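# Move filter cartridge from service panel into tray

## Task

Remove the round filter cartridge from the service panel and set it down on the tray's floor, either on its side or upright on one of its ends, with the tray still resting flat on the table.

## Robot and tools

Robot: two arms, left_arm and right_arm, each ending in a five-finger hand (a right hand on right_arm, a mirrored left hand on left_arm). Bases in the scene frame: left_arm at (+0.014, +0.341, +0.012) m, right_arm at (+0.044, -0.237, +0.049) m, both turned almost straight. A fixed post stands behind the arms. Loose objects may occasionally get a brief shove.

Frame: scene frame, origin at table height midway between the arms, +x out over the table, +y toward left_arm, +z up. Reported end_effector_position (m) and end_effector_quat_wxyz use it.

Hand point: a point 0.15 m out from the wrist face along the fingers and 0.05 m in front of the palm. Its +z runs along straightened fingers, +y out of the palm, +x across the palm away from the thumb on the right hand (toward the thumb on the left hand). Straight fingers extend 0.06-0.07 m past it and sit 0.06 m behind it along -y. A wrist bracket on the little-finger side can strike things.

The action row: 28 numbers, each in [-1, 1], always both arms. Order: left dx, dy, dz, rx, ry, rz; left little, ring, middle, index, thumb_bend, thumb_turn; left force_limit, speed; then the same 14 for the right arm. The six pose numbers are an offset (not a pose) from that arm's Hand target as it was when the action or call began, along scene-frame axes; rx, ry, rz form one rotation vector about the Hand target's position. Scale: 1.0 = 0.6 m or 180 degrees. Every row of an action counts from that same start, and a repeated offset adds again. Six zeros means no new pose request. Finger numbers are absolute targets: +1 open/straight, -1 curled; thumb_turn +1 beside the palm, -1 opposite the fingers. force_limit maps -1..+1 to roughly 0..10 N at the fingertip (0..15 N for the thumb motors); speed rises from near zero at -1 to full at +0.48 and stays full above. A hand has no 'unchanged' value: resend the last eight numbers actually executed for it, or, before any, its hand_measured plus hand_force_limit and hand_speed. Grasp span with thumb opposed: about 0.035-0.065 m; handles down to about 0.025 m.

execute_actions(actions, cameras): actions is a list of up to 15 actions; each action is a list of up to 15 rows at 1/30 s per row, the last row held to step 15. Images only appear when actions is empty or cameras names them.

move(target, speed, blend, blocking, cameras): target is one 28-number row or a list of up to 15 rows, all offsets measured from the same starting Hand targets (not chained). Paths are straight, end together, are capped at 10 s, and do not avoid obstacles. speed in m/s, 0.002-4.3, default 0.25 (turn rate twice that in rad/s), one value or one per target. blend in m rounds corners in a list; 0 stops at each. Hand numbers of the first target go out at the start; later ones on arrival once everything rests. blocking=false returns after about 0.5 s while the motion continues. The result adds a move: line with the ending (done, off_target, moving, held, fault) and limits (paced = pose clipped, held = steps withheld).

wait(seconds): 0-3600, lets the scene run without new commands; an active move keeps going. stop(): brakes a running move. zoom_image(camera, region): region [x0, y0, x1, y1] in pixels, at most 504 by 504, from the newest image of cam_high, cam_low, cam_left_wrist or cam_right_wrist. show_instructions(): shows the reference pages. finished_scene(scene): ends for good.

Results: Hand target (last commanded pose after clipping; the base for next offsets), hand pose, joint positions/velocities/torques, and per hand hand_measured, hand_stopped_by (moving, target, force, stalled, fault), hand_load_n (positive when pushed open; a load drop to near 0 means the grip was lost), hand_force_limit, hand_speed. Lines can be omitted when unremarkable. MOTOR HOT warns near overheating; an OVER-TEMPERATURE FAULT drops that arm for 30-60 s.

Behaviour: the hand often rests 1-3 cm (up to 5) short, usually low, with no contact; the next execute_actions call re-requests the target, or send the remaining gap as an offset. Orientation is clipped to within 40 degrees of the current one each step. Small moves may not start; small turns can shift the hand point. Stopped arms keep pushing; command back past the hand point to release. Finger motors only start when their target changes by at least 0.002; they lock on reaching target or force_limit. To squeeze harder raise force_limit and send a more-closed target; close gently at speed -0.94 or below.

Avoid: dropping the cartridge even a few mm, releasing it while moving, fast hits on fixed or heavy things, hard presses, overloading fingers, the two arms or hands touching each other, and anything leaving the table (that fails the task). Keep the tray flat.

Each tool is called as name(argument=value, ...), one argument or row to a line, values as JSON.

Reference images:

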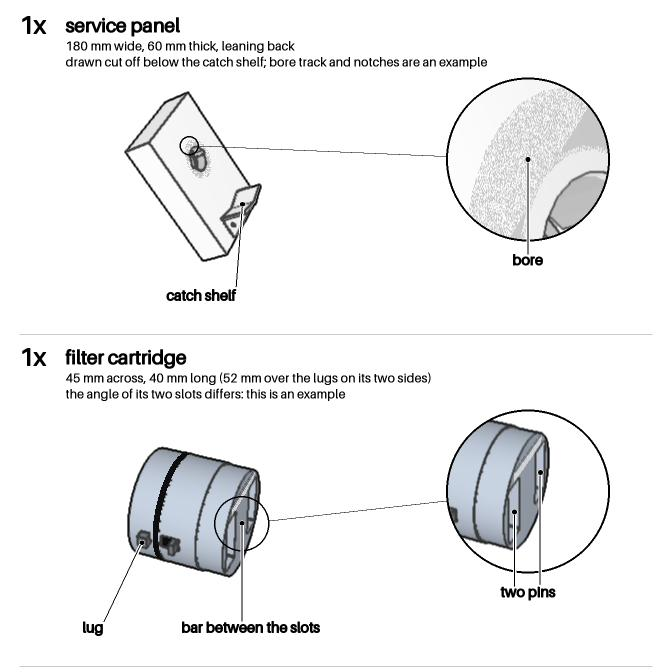

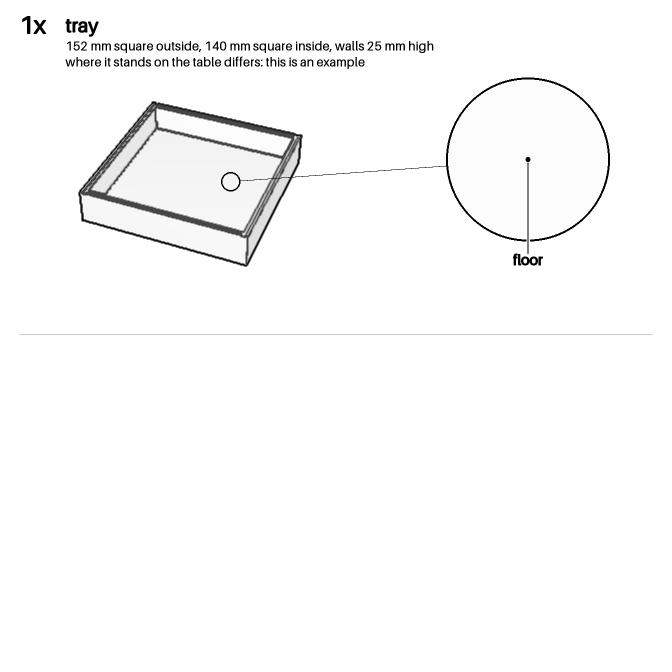

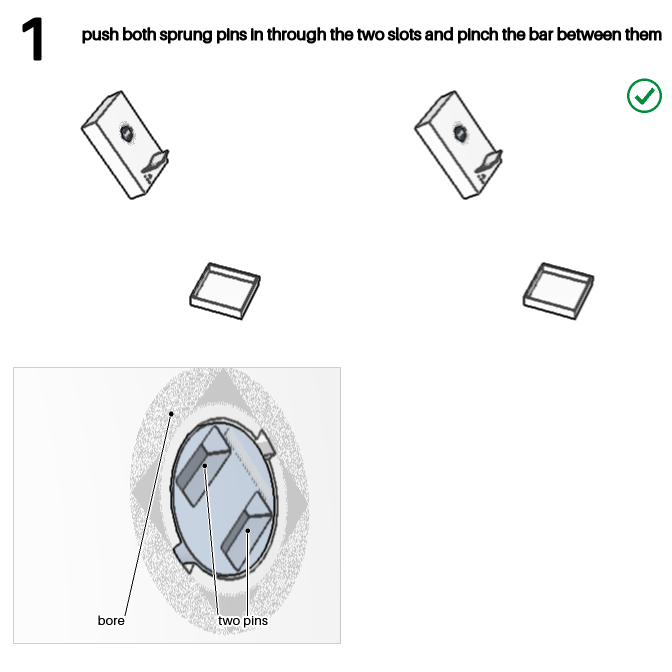

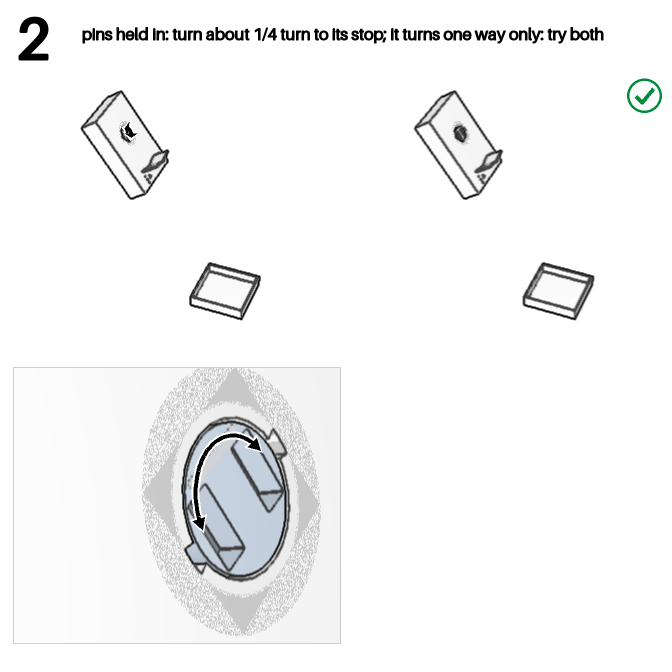

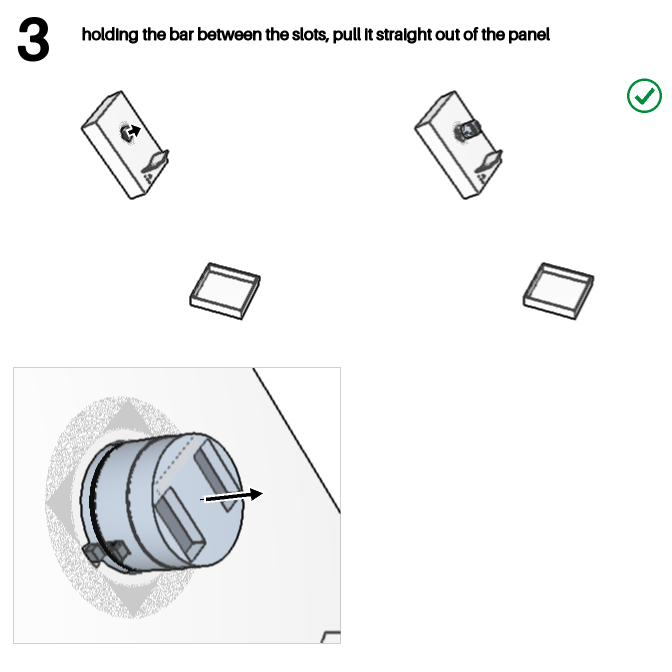

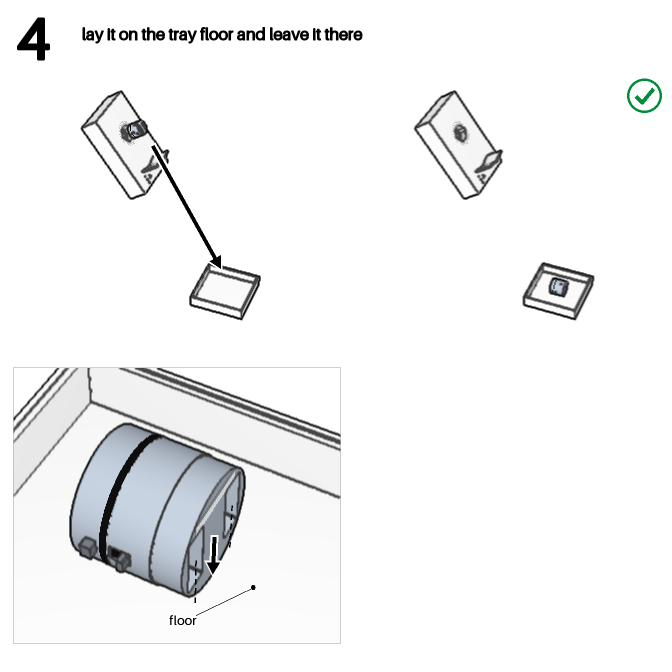

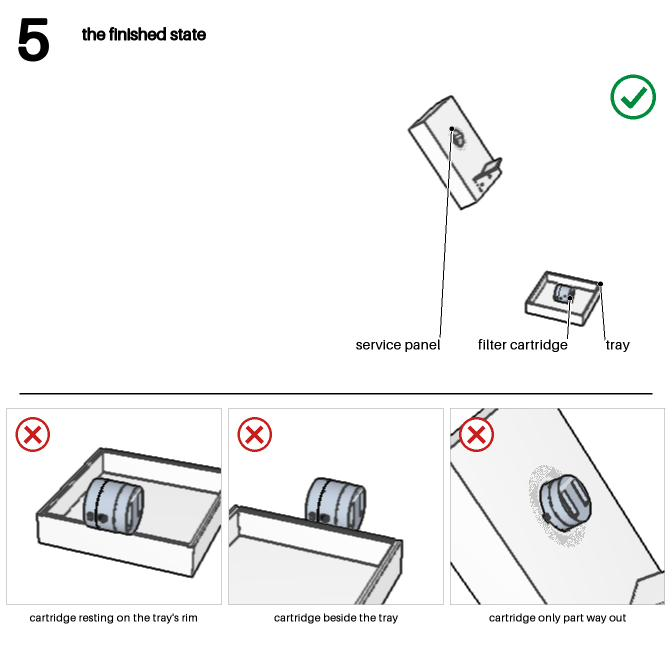

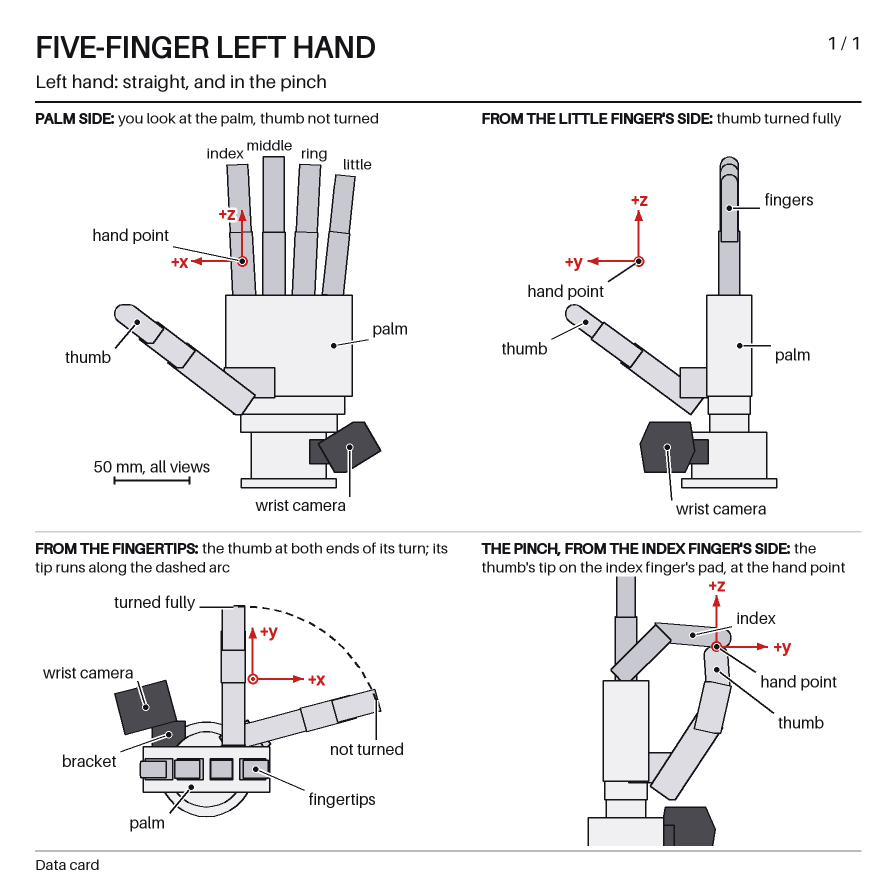

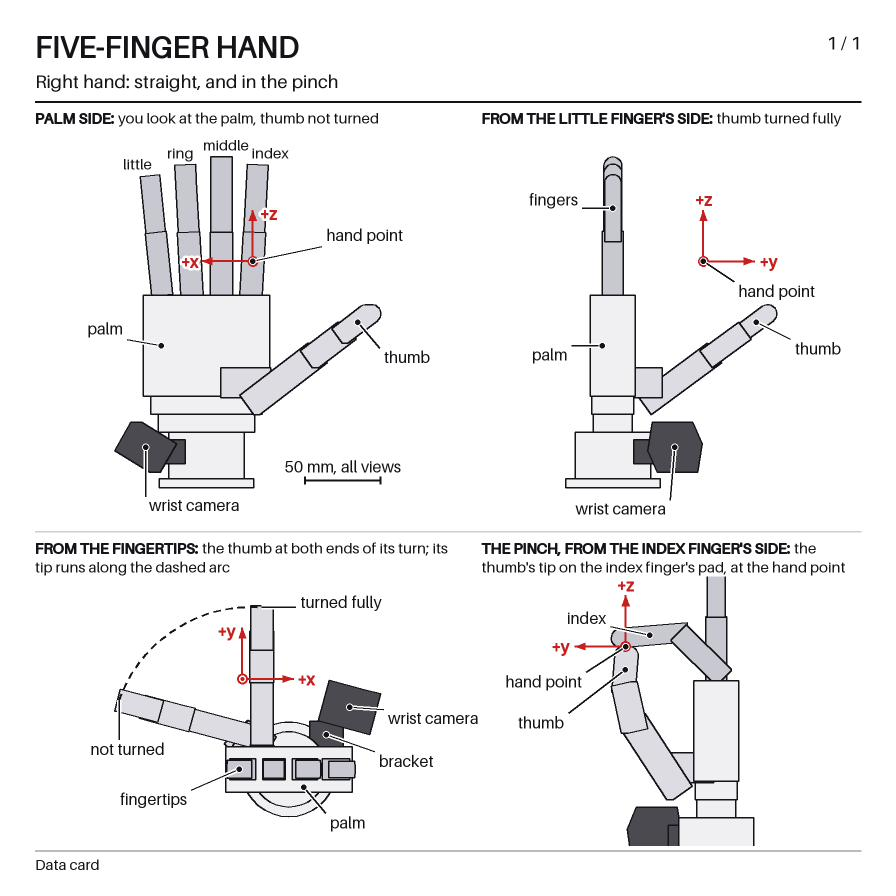

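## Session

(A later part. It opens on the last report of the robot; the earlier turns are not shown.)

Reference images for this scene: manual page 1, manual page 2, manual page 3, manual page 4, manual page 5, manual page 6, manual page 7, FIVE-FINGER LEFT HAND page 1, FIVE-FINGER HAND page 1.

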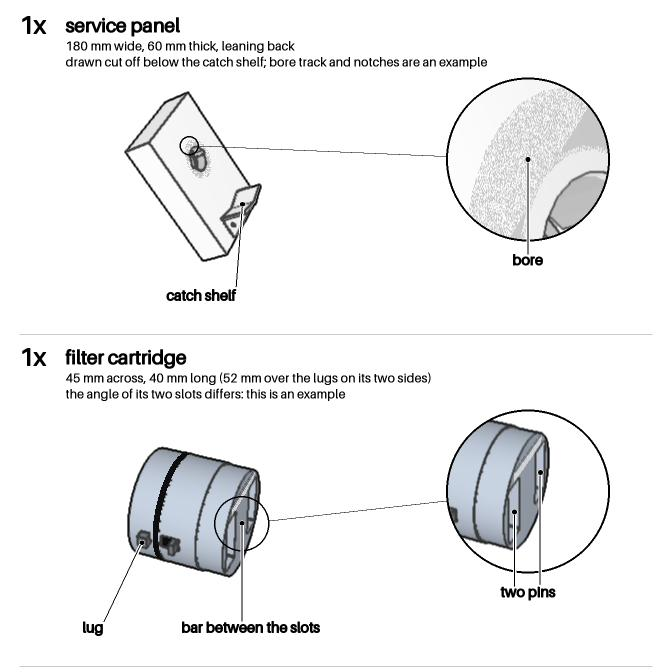

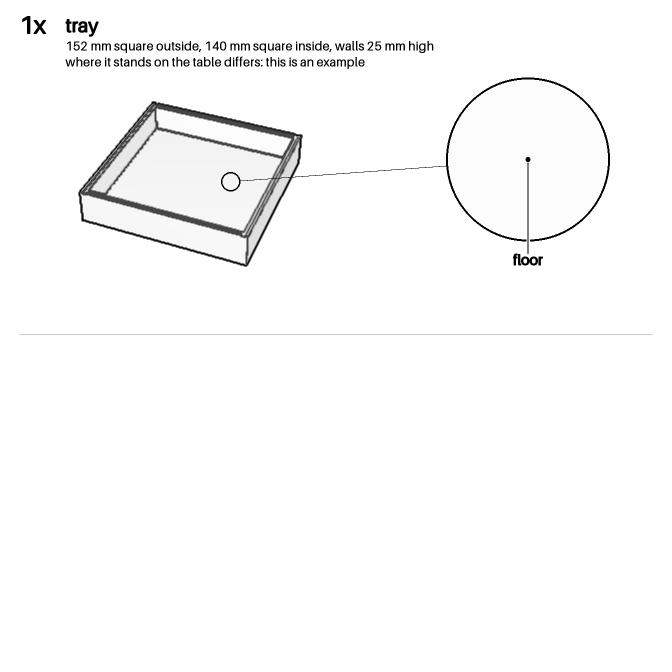

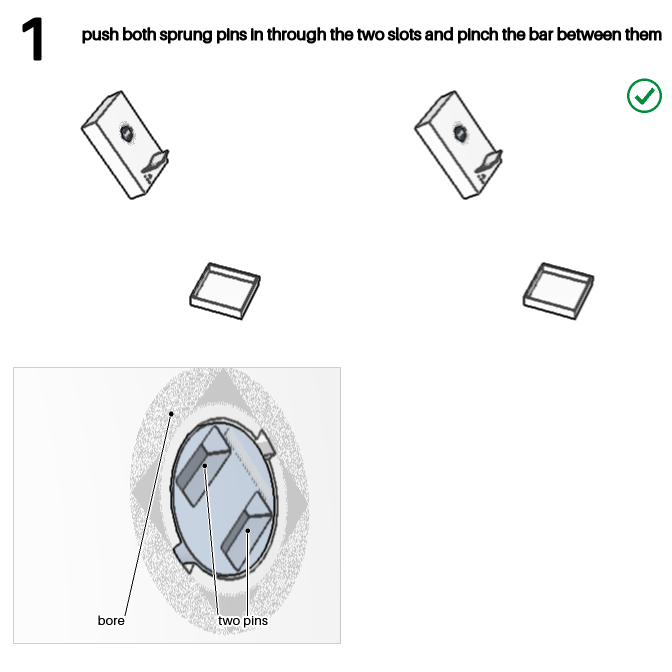

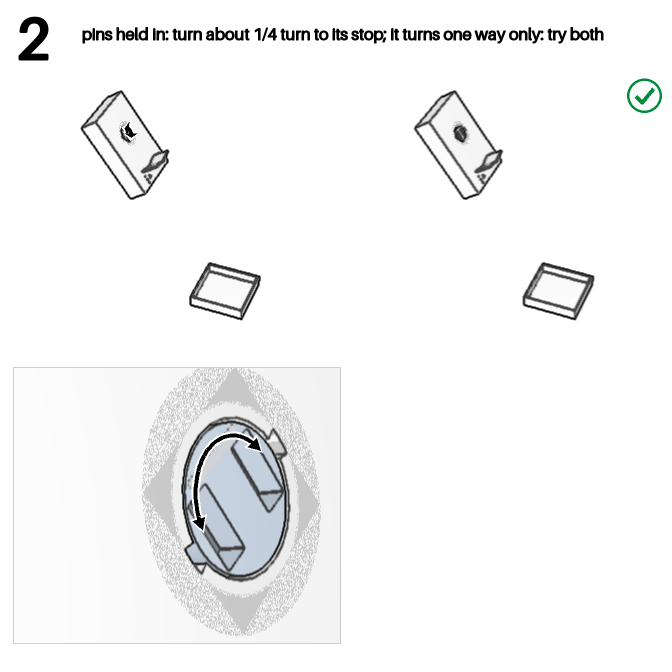

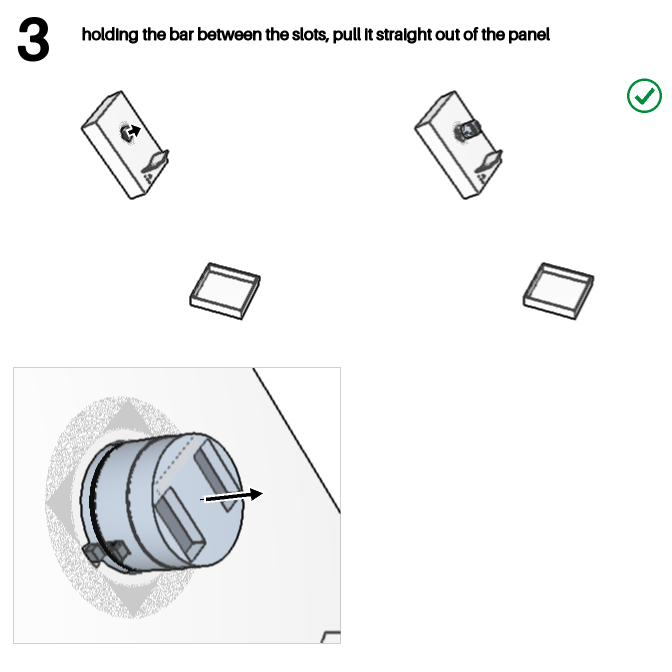

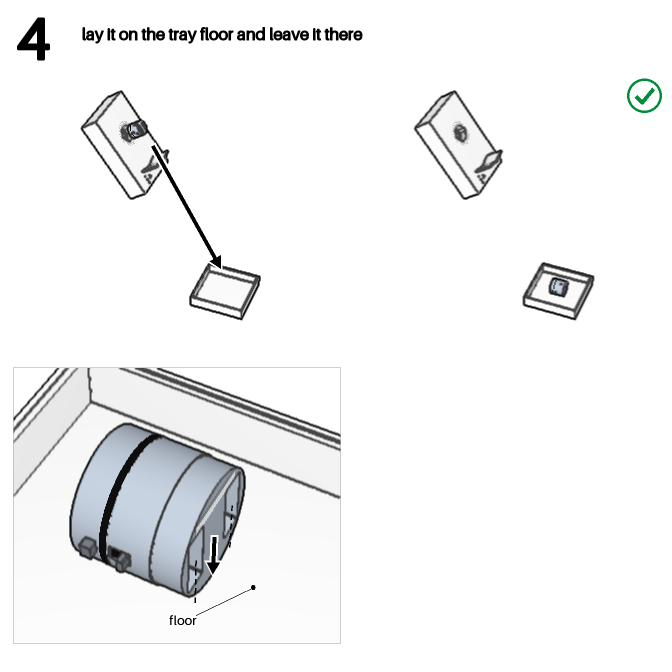

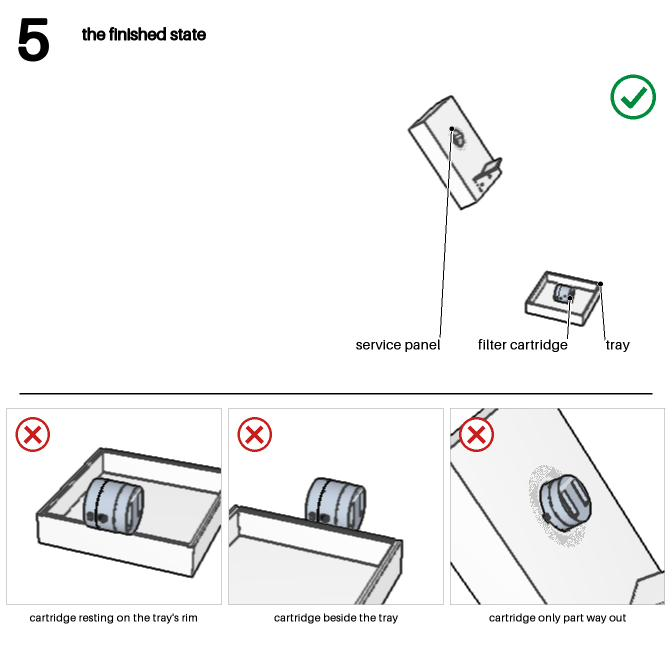

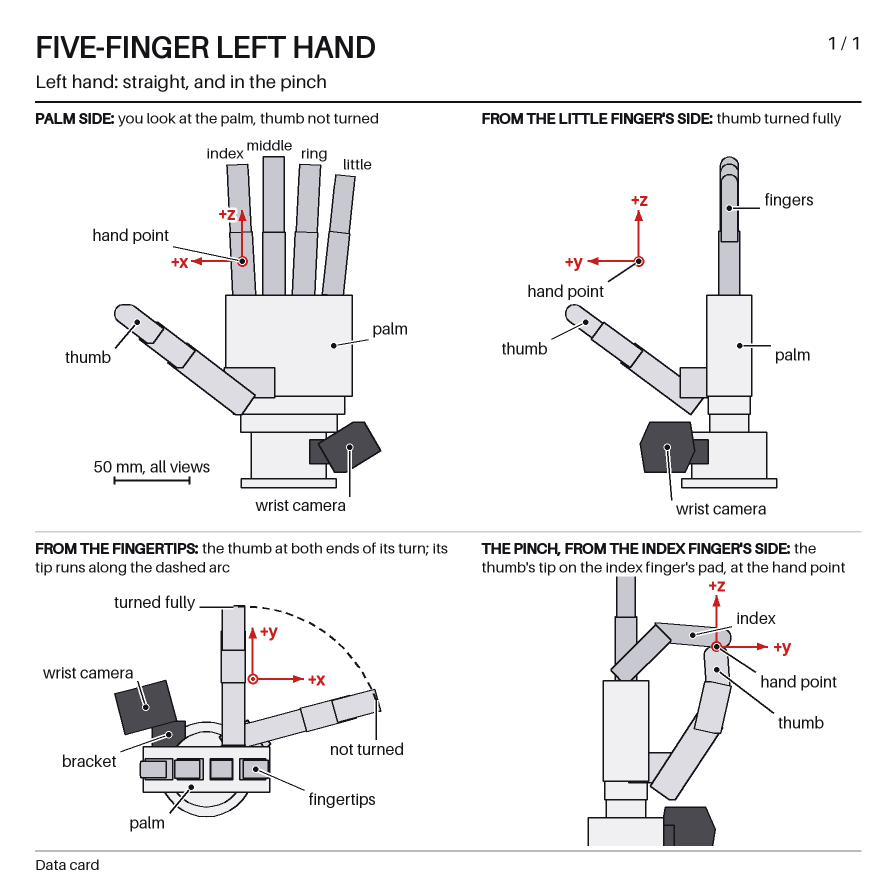

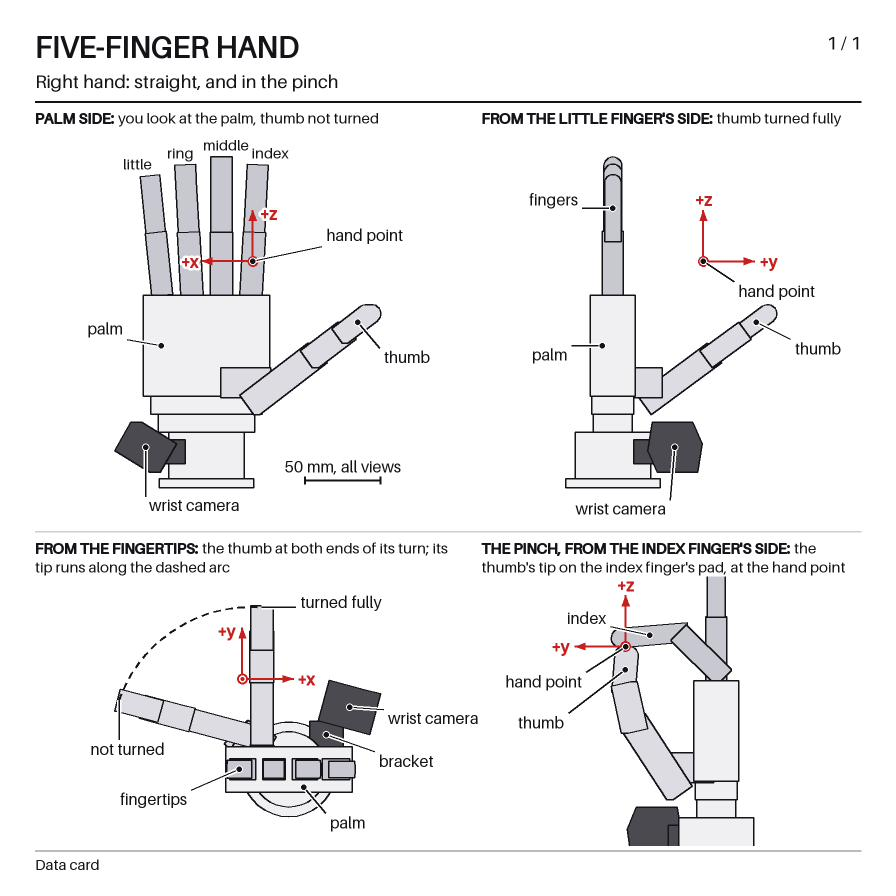

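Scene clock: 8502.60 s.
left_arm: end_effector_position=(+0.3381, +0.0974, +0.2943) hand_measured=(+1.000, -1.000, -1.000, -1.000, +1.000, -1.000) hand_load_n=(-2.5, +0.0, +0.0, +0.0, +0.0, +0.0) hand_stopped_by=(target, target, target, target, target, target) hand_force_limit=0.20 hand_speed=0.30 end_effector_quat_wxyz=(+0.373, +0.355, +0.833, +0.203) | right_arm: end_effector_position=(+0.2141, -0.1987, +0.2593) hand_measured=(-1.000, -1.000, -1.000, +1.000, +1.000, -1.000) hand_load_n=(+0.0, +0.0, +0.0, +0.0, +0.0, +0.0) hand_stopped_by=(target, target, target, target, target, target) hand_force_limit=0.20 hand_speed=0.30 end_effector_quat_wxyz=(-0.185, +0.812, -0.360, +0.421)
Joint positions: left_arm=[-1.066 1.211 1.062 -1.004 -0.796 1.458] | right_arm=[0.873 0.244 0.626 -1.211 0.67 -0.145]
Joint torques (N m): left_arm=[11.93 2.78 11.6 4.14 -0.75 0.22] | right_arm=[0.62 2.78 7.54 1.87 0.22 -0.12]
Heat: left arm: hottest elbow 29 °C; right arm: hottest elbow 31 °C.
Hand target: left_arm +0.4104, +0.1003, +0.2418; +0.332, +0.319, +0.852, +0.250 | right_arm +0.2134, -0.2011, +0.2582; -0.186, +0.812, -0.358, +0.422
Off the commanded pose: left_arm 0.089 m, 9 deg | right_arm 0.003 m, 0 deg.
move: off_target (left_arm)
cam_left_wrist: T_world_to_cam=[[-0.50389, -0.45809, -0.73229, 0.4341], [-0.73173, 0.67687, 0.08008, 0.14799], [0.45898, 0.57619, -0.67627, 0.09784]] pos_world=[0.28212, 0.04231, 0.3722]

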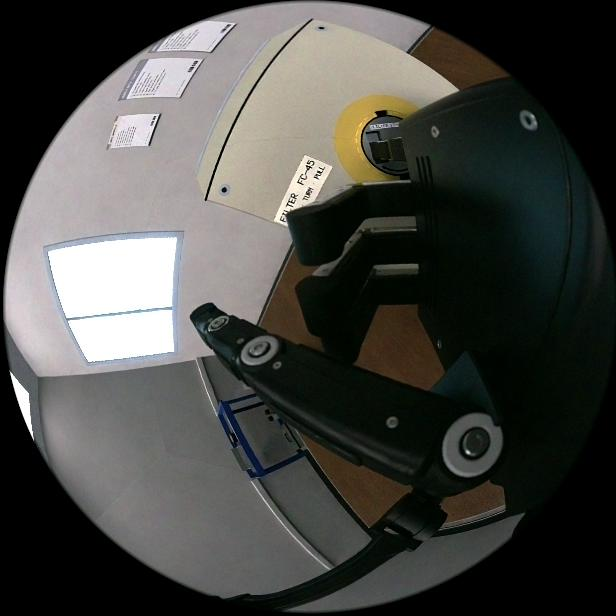

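move(
  target=[
    [0.0138,0.0128,-0.0242,-0.0283,-0.045,-0.0403,1,-1,-1,-1,1,-1,0.2,0.3,0,0,0,0,0,0,-1,-1,-1,1,1,-1,0.2,0.3],
    [-0.0087,-0.0165,0.0245,0.0283,0.045,0.0403,1,-1,-1,-1,1,-1,0.2,0.3,0,0,0,0,0,0,-1,-1,-1,1,1,-1,0.2,0.3],
    [0.0138,0.0128,-0.0242,-0.0283,-0.045,-0.0403,1,-1,-1,-1,1,-1,0.2,0.3,0,0,0,0,0,0,-1,-1,-1,1,1,-1,0.2,0.3],
    [-0.0087,-0.0165,0.0245,0.0283,0.045,0.0403,1,-1,-1,-1,1,-1,0.2,0.3,0,0,0,0,0,0,-1,-1,-1,1,1,-1,0.2,0.3],
    [0,0,0,0,0,0,1,-1,-1,-1,1,-1,0.2,0.3,0,0,0,0,0,0,-1,-1,-1,1,1,-1,0.2,0.3],
  ],
  speed=0.25,
  cameras=["cam_left_wrist"],
)

zoom_image(
  camera="cam_left_wrist",
  region=[362, 126, 386, 150],
)

zoom_image(
  camera="cam_left_wrist",
  region=[340, 110, 410, 180],
)

Scene clock: 8518.87 s.
left_arm: end_effector_position=(+0.3441, +0.0970, +0.2990) hand_measured=(+1.000, -1.000, -1.000, -1.000, +1.000, -1.000) hand_load_n=(+0.0, +0.0, +0.0, +0.0, +0.0, +0.0) hand_stopped_by=(target, target, target, target, target, target) hand_force_limit=0.20 hand_speed=0.30 end_effector_quat_wxyz=(+0.355, +0.349, +0.843, +0.203) | right_arm: end_effector_position=(+0.2141, -0.1987, +0.2593) hand_measured=(-1.000, -1.000, -1.000, +1.000, +1.000, -1.000) hand_load_n=(+0.0, +0.0, +0.0, +0.0, +0.0, +0.0) hand_stopped_by=(target, target, target, target, target, target) hand_force_limit=0.20 hand_speed=0.30 end_effector_quat_wxyz=(-0.185, +0.812, -0.360, +0.421)
Joint positions: left_arm=[-1.043 1.239 1.114 -1.061 -0.77 1.439] | right_arm=[0.873 0.244 0.626 -1.211 0.67 -0.145]
Joint torques (N m): left_arm=[10.17 0.97 7.95 6.01 -1.87 0.37] | right_arm=[0.79 2.67 7.62 1.85 0.22 -0.11]
Heat: left arm: hottest elbow 30 °C; right arm: hottest elbow 31 °C.
Hand target: left_arm +0.4104, +0.1003, +0.2417; +0.332, +0.319, +0.852, +0.250 | right_arm +0.2134, -0.2011, +0.2582; -0.186, +0.812, -0.358, +0.422
Off the commanded pose: left_arm 0.088 m, 7 deg | right_arm 0.003 m, 0 deg.
move: off_target (left_arm)
cam_left_wrist: T_world_to_cam=[[-0.51761, -0.46782, -0.7164, 0.44125], [-0.74502, 0.65816, 0.1085, 0.1502], [0.42075, 0.58989, -0.68921, 0.11416]] pos_world=[0.29227, 0.04023, 0.37849]

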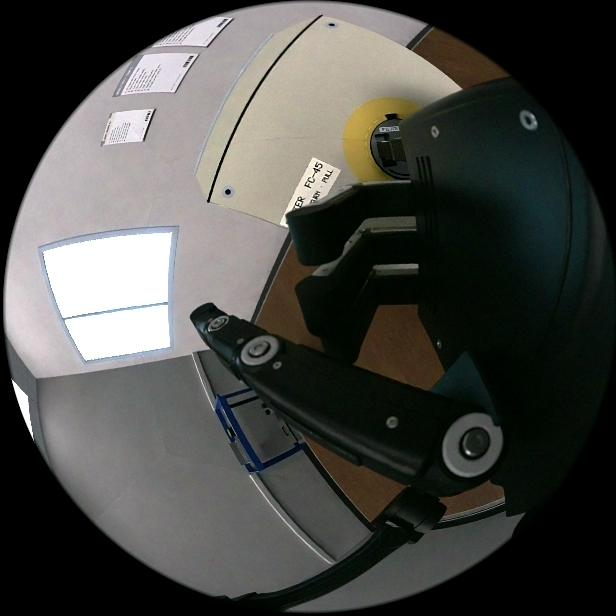

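Scaled by 21.000 from the camera's image (finer frame: 880x880).

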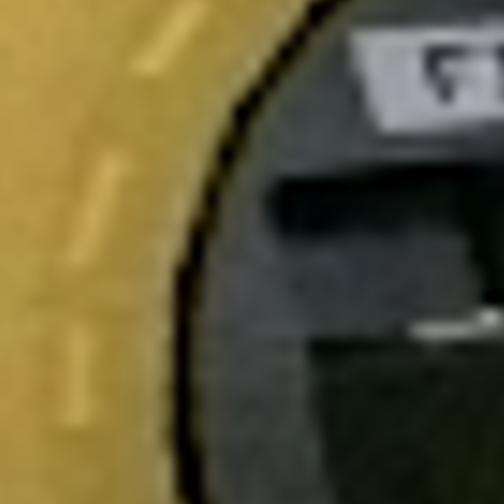

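Scaled by 7.200 from the camera's image (finer frame: 880x880).

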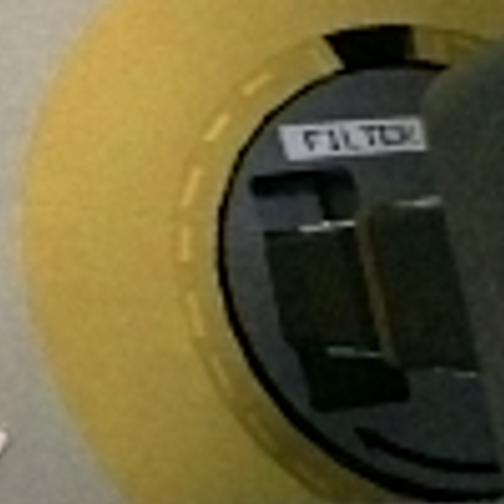

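zoom_image(
  camera="cam_left_wrist",
  region=[370, 128, 400, 158],
)

zoom_image(
  camera="cam_left_wrist",
  region=[372, 148, 402, 178],
)

Scaled by 16.800 from the camera's image (finer frame: 880x880).

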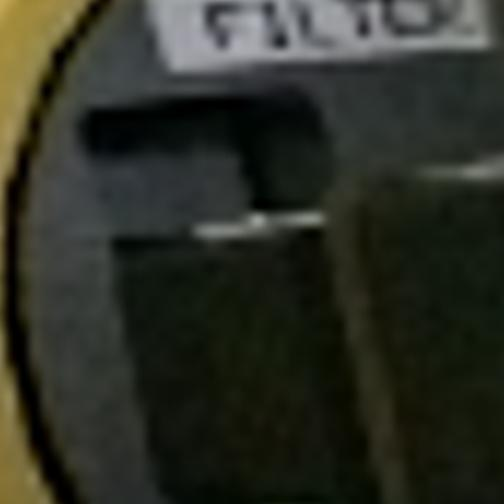

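Scaled by 16.800 from the camera's image (finer frame: 880x880).

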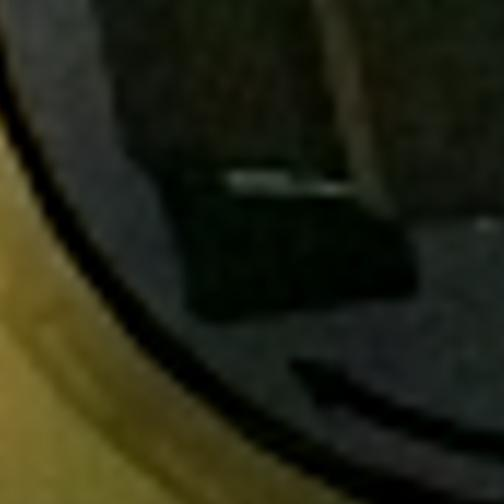

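move(
  target=[
    [-0.1057,-0.0055,0.0888,-0.0228,-0.0122,-0.0332,1,-1,-1,-1,1,-1,0.2,0.3,0,0,0,0,0,0,-1,-1,-1,1,1,-1,0.2,0.3],
  ],
  speed=0.08,
  cameras=["cam_left_wrist"],
)

zoom_image(
  camera="cam_left_wrist",
  region=[340, 110, 410, 180],
)

Scene clock: 8533.13 s.
left_arm: end_effector_position=(+0.3413, +0.0977, +0.3010) hand_measured=(+1.000, -1.000, -1.000, -1.000, +1.000, -1.000) hand_load_n=(+0.0, +0.0, +0.0, +0.0, +0.0, +0.0) hand_stopped_by=(target, target, target, target, target, target) hand_force_limit=0.20 hand_speed=0.30 end_effector_quat_wxyz=(+0.368, +0.347, +0.839, +0.199) | right_arm: end_effector_position=(+0.2141, -0.1987, +0.2593) hand_measured=(-1.000, -1.000, -1.000, +1.000, +1.000, -1.000) hand_load_n=(+0.0, +0.0, +0.0, +0.0, +0.0, +0.5) hand_stopped_by=(target, target, target, target, target, target) hand_force_limit=0.20 hand_speed=0.30 end_effector_quat_wxyz=(-0.185, +0.812, -0.360, +0.421)
Joint positions: left_arm=[-1.053 1.219 1.095 -1.035 -0.783 1.442] | right_arm=[0.873 0.244 0.626 -1.211 0.67 -0.145]
Joint torques (N m): left_arm=[1.67 -7.82 9.17 2.14 -1.56 0.2] | right_arm=[0.73 2.61 7.58 1.89 0.22 -0.12]
Heat: left arm: hottest elbow 29 °C; right arm: hottest elbow 31 °C.
Hand target: left_arm +0.3470, +0.0970, +0.2950; +0.372, +0.346, +0.836, +0.208 | right_arm +0.2134, -0.2011, +0.2582; -0.186, +0.812, -0.358, +0.422
Off the commanded pose: left_arm 0.008 m, 1 deg | right_arm 0.003 m, 0 deg.
move: done
cam_left_wrist: T_world_to_cam=[[-0.50454, -0.47508, -0.72093, 0.43918], [-0.74269, 0.66463, 0.08178, 0.15393], [0.44029, 0.57669, -0.68817, 0.11066]] pos_world=[0.28719, 0.04252, 0.38018]

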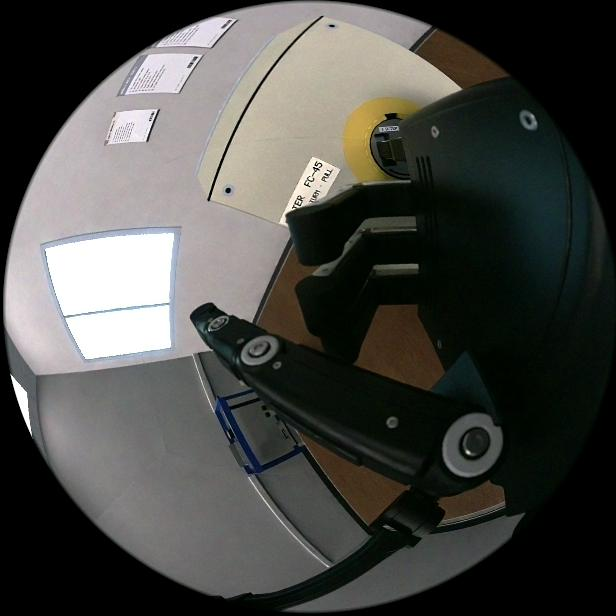

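Scaled by 7.200 from the camera's image (finer frame: 880x880).

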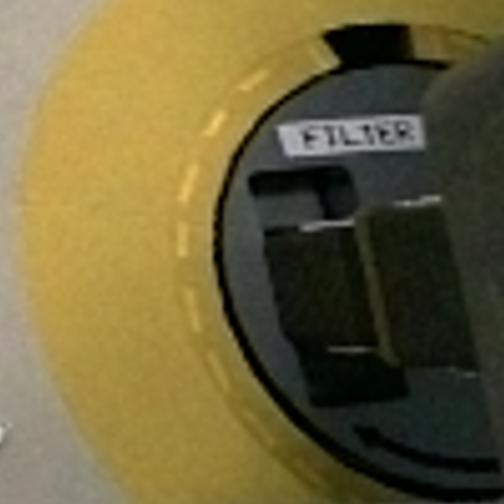

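move(
  target=[
    [0.0182,0.0155,-0.0302,-0.0353,-0.0562,-0.0503,1,-1,-1,-1,1,-1,0.2,0.3,0,0,0,0,0,0,-1,-1,-1,1,1,-1,0.2,0.3],
  ],
  speed=0.1,
  cameras=["cam_left_wrist"],
)

zoom_image(
  camera="cam_left_wrist",
  region=[340, 110, 410, 180],
)

Scene clock: 8540.23 s.
left_arm: end_effector_position=(+0.3490, +0.1046, +0.2822) hand_measured=(+1.000, -1.000, -1.000, -1.000, +1.000, -1.000) hand_load_n=(+0.0, +0.0, +0.0, +0.0, +0.0, +0.0) hand_stopped_by=(target, target, target, target, target, target) hand_force_limit=0.20 hand_speed=0.30 end_effector_quat_wxyz=(+0.480, +0.363, +0.783, +0.154) | right_arm: end_effector_position=(+0.2141, -0.1987, +0.2593) hand_measured=(-1.000, -1.000, -1.000, +1.000, +1.000, -1.000) hand_load_n=(+0.0, +0.0, +0.0, +0.0, +0.0, +0.0) hand_stopped_by=(target, target, target, target, target, target) hand_force_limit=0.20 hand_speed=0.30 end_effector_quat_wxyz=(-0.185, +0.812, -0.360, +0.421)
Joint positions: left_arm=[-1.042 1.051 0.808 -0.527 -0.787 1.715] | right_arm=[0.873 0.244 0.626 -1.211 0.67 -0.145]
Joint torques (N m): left_arm=[3.02 -5.77 9.76 2.52 -0.15 0.42] | right_arm=[0.67 2.78 7.6 1.91 0.22 -0.11]
Heat: left arm: hottest elbow 29 °C; right arm: hottest elbow 31 °C.
Hand target: left_arm +0.3579, +0.1064, +0.2768; +0.478, +0.370, +0.780, +0.161 | right_arm +0.2134, -0.2011, +0.2582; -0.186, +0.812, -0.358, +0.422
Off the commanded pose: left_arm 0.011 m, 1 deg | right_arm 0.003 m, 0 deg.
move: off_target (left_arm)
cam_left_wrist: T_world_to_cam=[[-0.43322, -0.49529, -0.753, 0.41911], [-0.63272, 0.76212, -0.13726, 0.16986], [0.64186, 0.41697, -0.64355, 0.02406]] pos_world=[0.27359, 0.06809, 0.35439]

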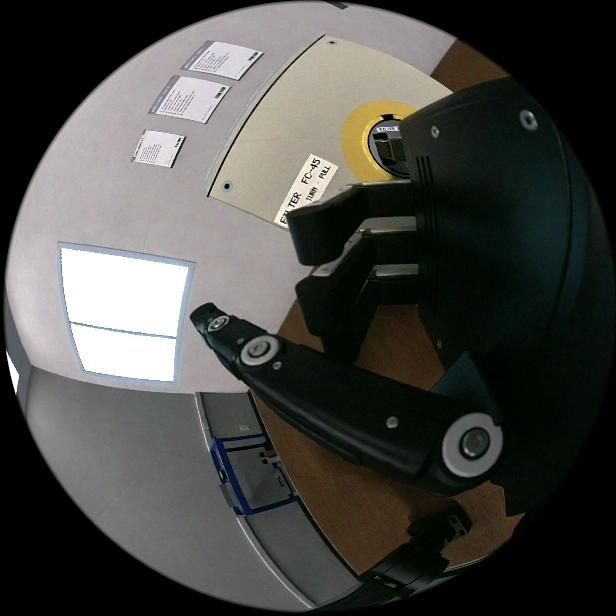

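Scaled by 7.200 from the camera's image (finer frame: 880x880).

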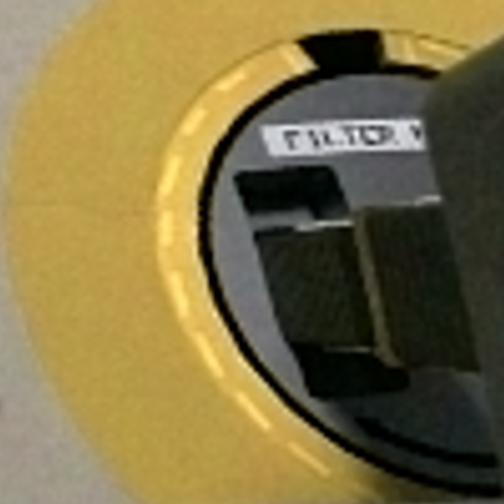

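move(
  target=[
    [0,0,0,0,0,0,1,-1,-1,-1,1,-1,0.2,0.3,0.136,0.0552,0.03,0.0377,0.0599,0.0537,-1,-1,-1,1,1,-1,0.2,0.3],
    [0,0,0,0,0,0,1,-1,-1,-1,1,-1,0.2,0.3,0.1193,0.2435,0.0613,0.0377,0.0599,0.0537,-1,-1,-1,1,1,-1,0.2,0.3],
    [0,0,0,0,0,0,1,-1,-1,-1,1,-1,0.2,0.3,0.1322,0.2285,0.0163,0.0377,0.0599,0.0537,-1,-1,-1,1,1,-1,0.2,0.3],
  ],
  speed=0.12,
  cameras=["cam_high","cam_left_wrist"],
)

Scene clock: 8559.37 s.
left_arm: end_effector_position=(+0.3490, +0.1046, +0.2823) hand_measured=(+1.000, -1.000, -1.000, -1.000, +1.000, -1.000) hand_load_n=(+0.0, +0.0, +0.0, +0.0, -0.5, +0.5) hand_stopped_by=(target, target, target, target, target, target) hand_force_limit=0.20 hand_speed=0.30 end_effector_quat_wxyz=(+0.481, +0.364, +0.783, +0.154) | right_arm: end_effector_position=(+0.2891, -0.0646, +0.2677) hand_measured=(-1.000, -1.000, -1.000, +1.000, +1.000, -1.000) hand_load_n=(+0.0, +0.5, +0.0, +0.0, +0.0, +0.0) hand_stopped_by=(target, target, target, target, target, target) hand_force_limit=0.20 hand_speed=0.30 end_effector_quat_wxyz=(-0.230, +0.864, -0.331, +0.302)
Joint positions: left_arm=[-1.042 1.051 0.808 -0.526 -0.786 1.715] | right_arm=[0.781 0.749 0.807 -0.911 0.333 -0.195]
Joint torques (N m): left_arm=[3.02 -5.71 9.74 2.69 -0.15 0.43] | right_arm=[0.73 -1.79 8.29 2.56 0.03 -0.11]
Heat: left arm: hottest elbow 29 °C; right arm: hottest elbow 31 °C.
Hand target: left_arm +0.3579, +0.1063, +0.2770; +0.478, +0.370, +0.780, +0.161 | right_arm +0.2928, -0.0640, +0.2679; -0.234, +0.863, -0.328, +0.305
Off the commanded pose: left_arm 0.011 m, 1 deg | right_arm 0.004 m, 1 deg.
move: done
cam_left_wrist: T_world_to_cam=[[-0.43331, -0.49547, -0.75283, 0.41923], [-0.63236, 0.76233, -0.13775, 0.16994], [0.64215, 0.41637, -0.64364, 0.02418]] pos_world=[0.27359, 0.06809, 0.35459]

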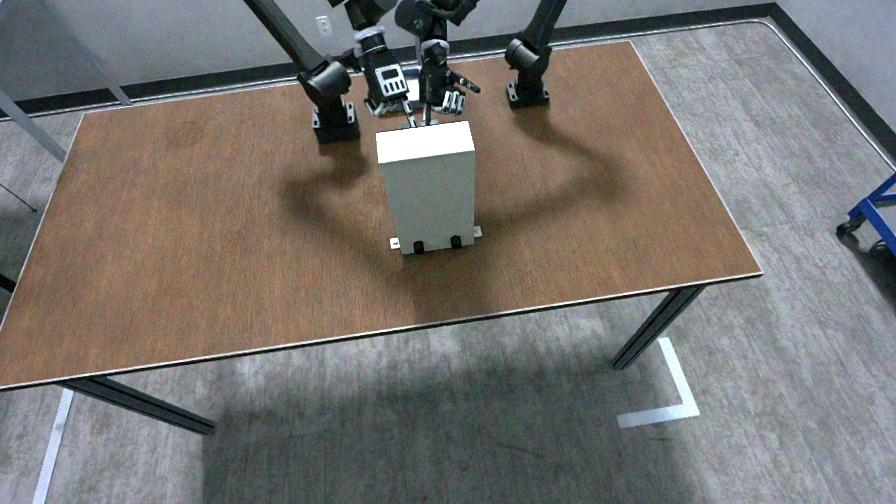

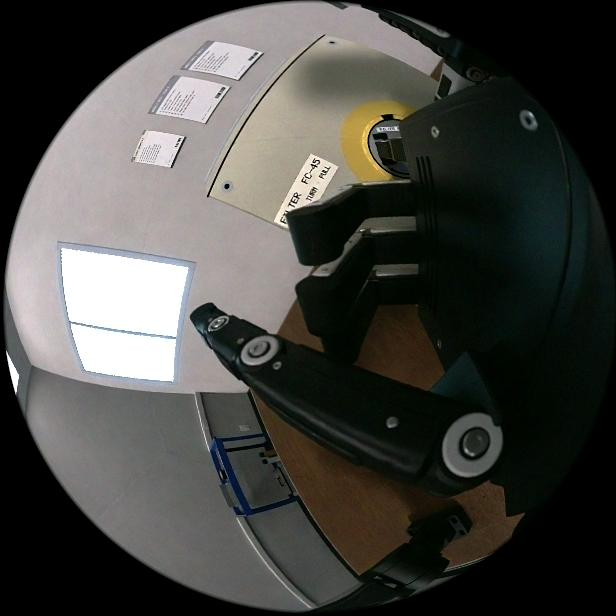

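move(
  target=[
    [0,0,0,0,0,0,1,-1,-1,-1,1,-1,0.2,0.3,0.0265,0.001,-0.0143,0,0,0,-1,-1,-1,1,1,-1,0.2,0.3],
  ],
  speed=0.05,
)

Scene clock: 8562.90 s.
left_arm: end_effector_position=(+0.3490, +0.1046, +0.2823) hand_measured=(+1.000, -1.000, -1.000, -1.000, +1.000, -1.000) hand_load_n=(+0.0, +0.0, +0.0, +0.0, +0.0, +0.0) hand_stopped_by=(target, target, target, target, target, target) hand_force_limit=0.20 hand_speed=0.30 end_effector_quat_wxyz=(+0.480, +0.364, +0.783, +0.154) | right_arm: end_effector_position=(+0.3029, -0.0638, +0.2643) hand_measured=(-1.000, -1.000, -1.000, +1.000, +1.000, -1.000) hand_load_n=(+0.0, +0.0, +0.0, -0.5, +0.0, +0.0) hand_stopped_by=(target, target, target, target, target, target) hand_force_limit=0.20 hand_speed=0.30 end_effector_quat_wxyz=(-0.236, +0.862, -0.330, +0.303)
Joint positions: left_arm=[-1.042 1.051 0.808 -0.526 -0.786 1.715] | right_arm=[0.739 0.769 0.8 -0.861 0.301 -0.23]
Joint torques (N m): left_arm=[3.02 -5.66 9.78 2.71 -0.15 0.43] | right_arm=[0.5 -0.44 8.1 2.86 0.05 -0.11]
Heat: left arm: hottest elbow 29 °C; right arm: hottest elbow 31 °C.
Hand target: left_arm +0.3579, +0.1063, +0.2770; +0.478, +0.370, +0.780, +0.161 | right_arm +0.3087, -0.0634, +0.2593; -0.233, +0.863, -0.328, +0.305
Off the commanded pose: left_arm 0.011 m, 1 deg | right_arm 0.008 m, 0 deg.
move: done


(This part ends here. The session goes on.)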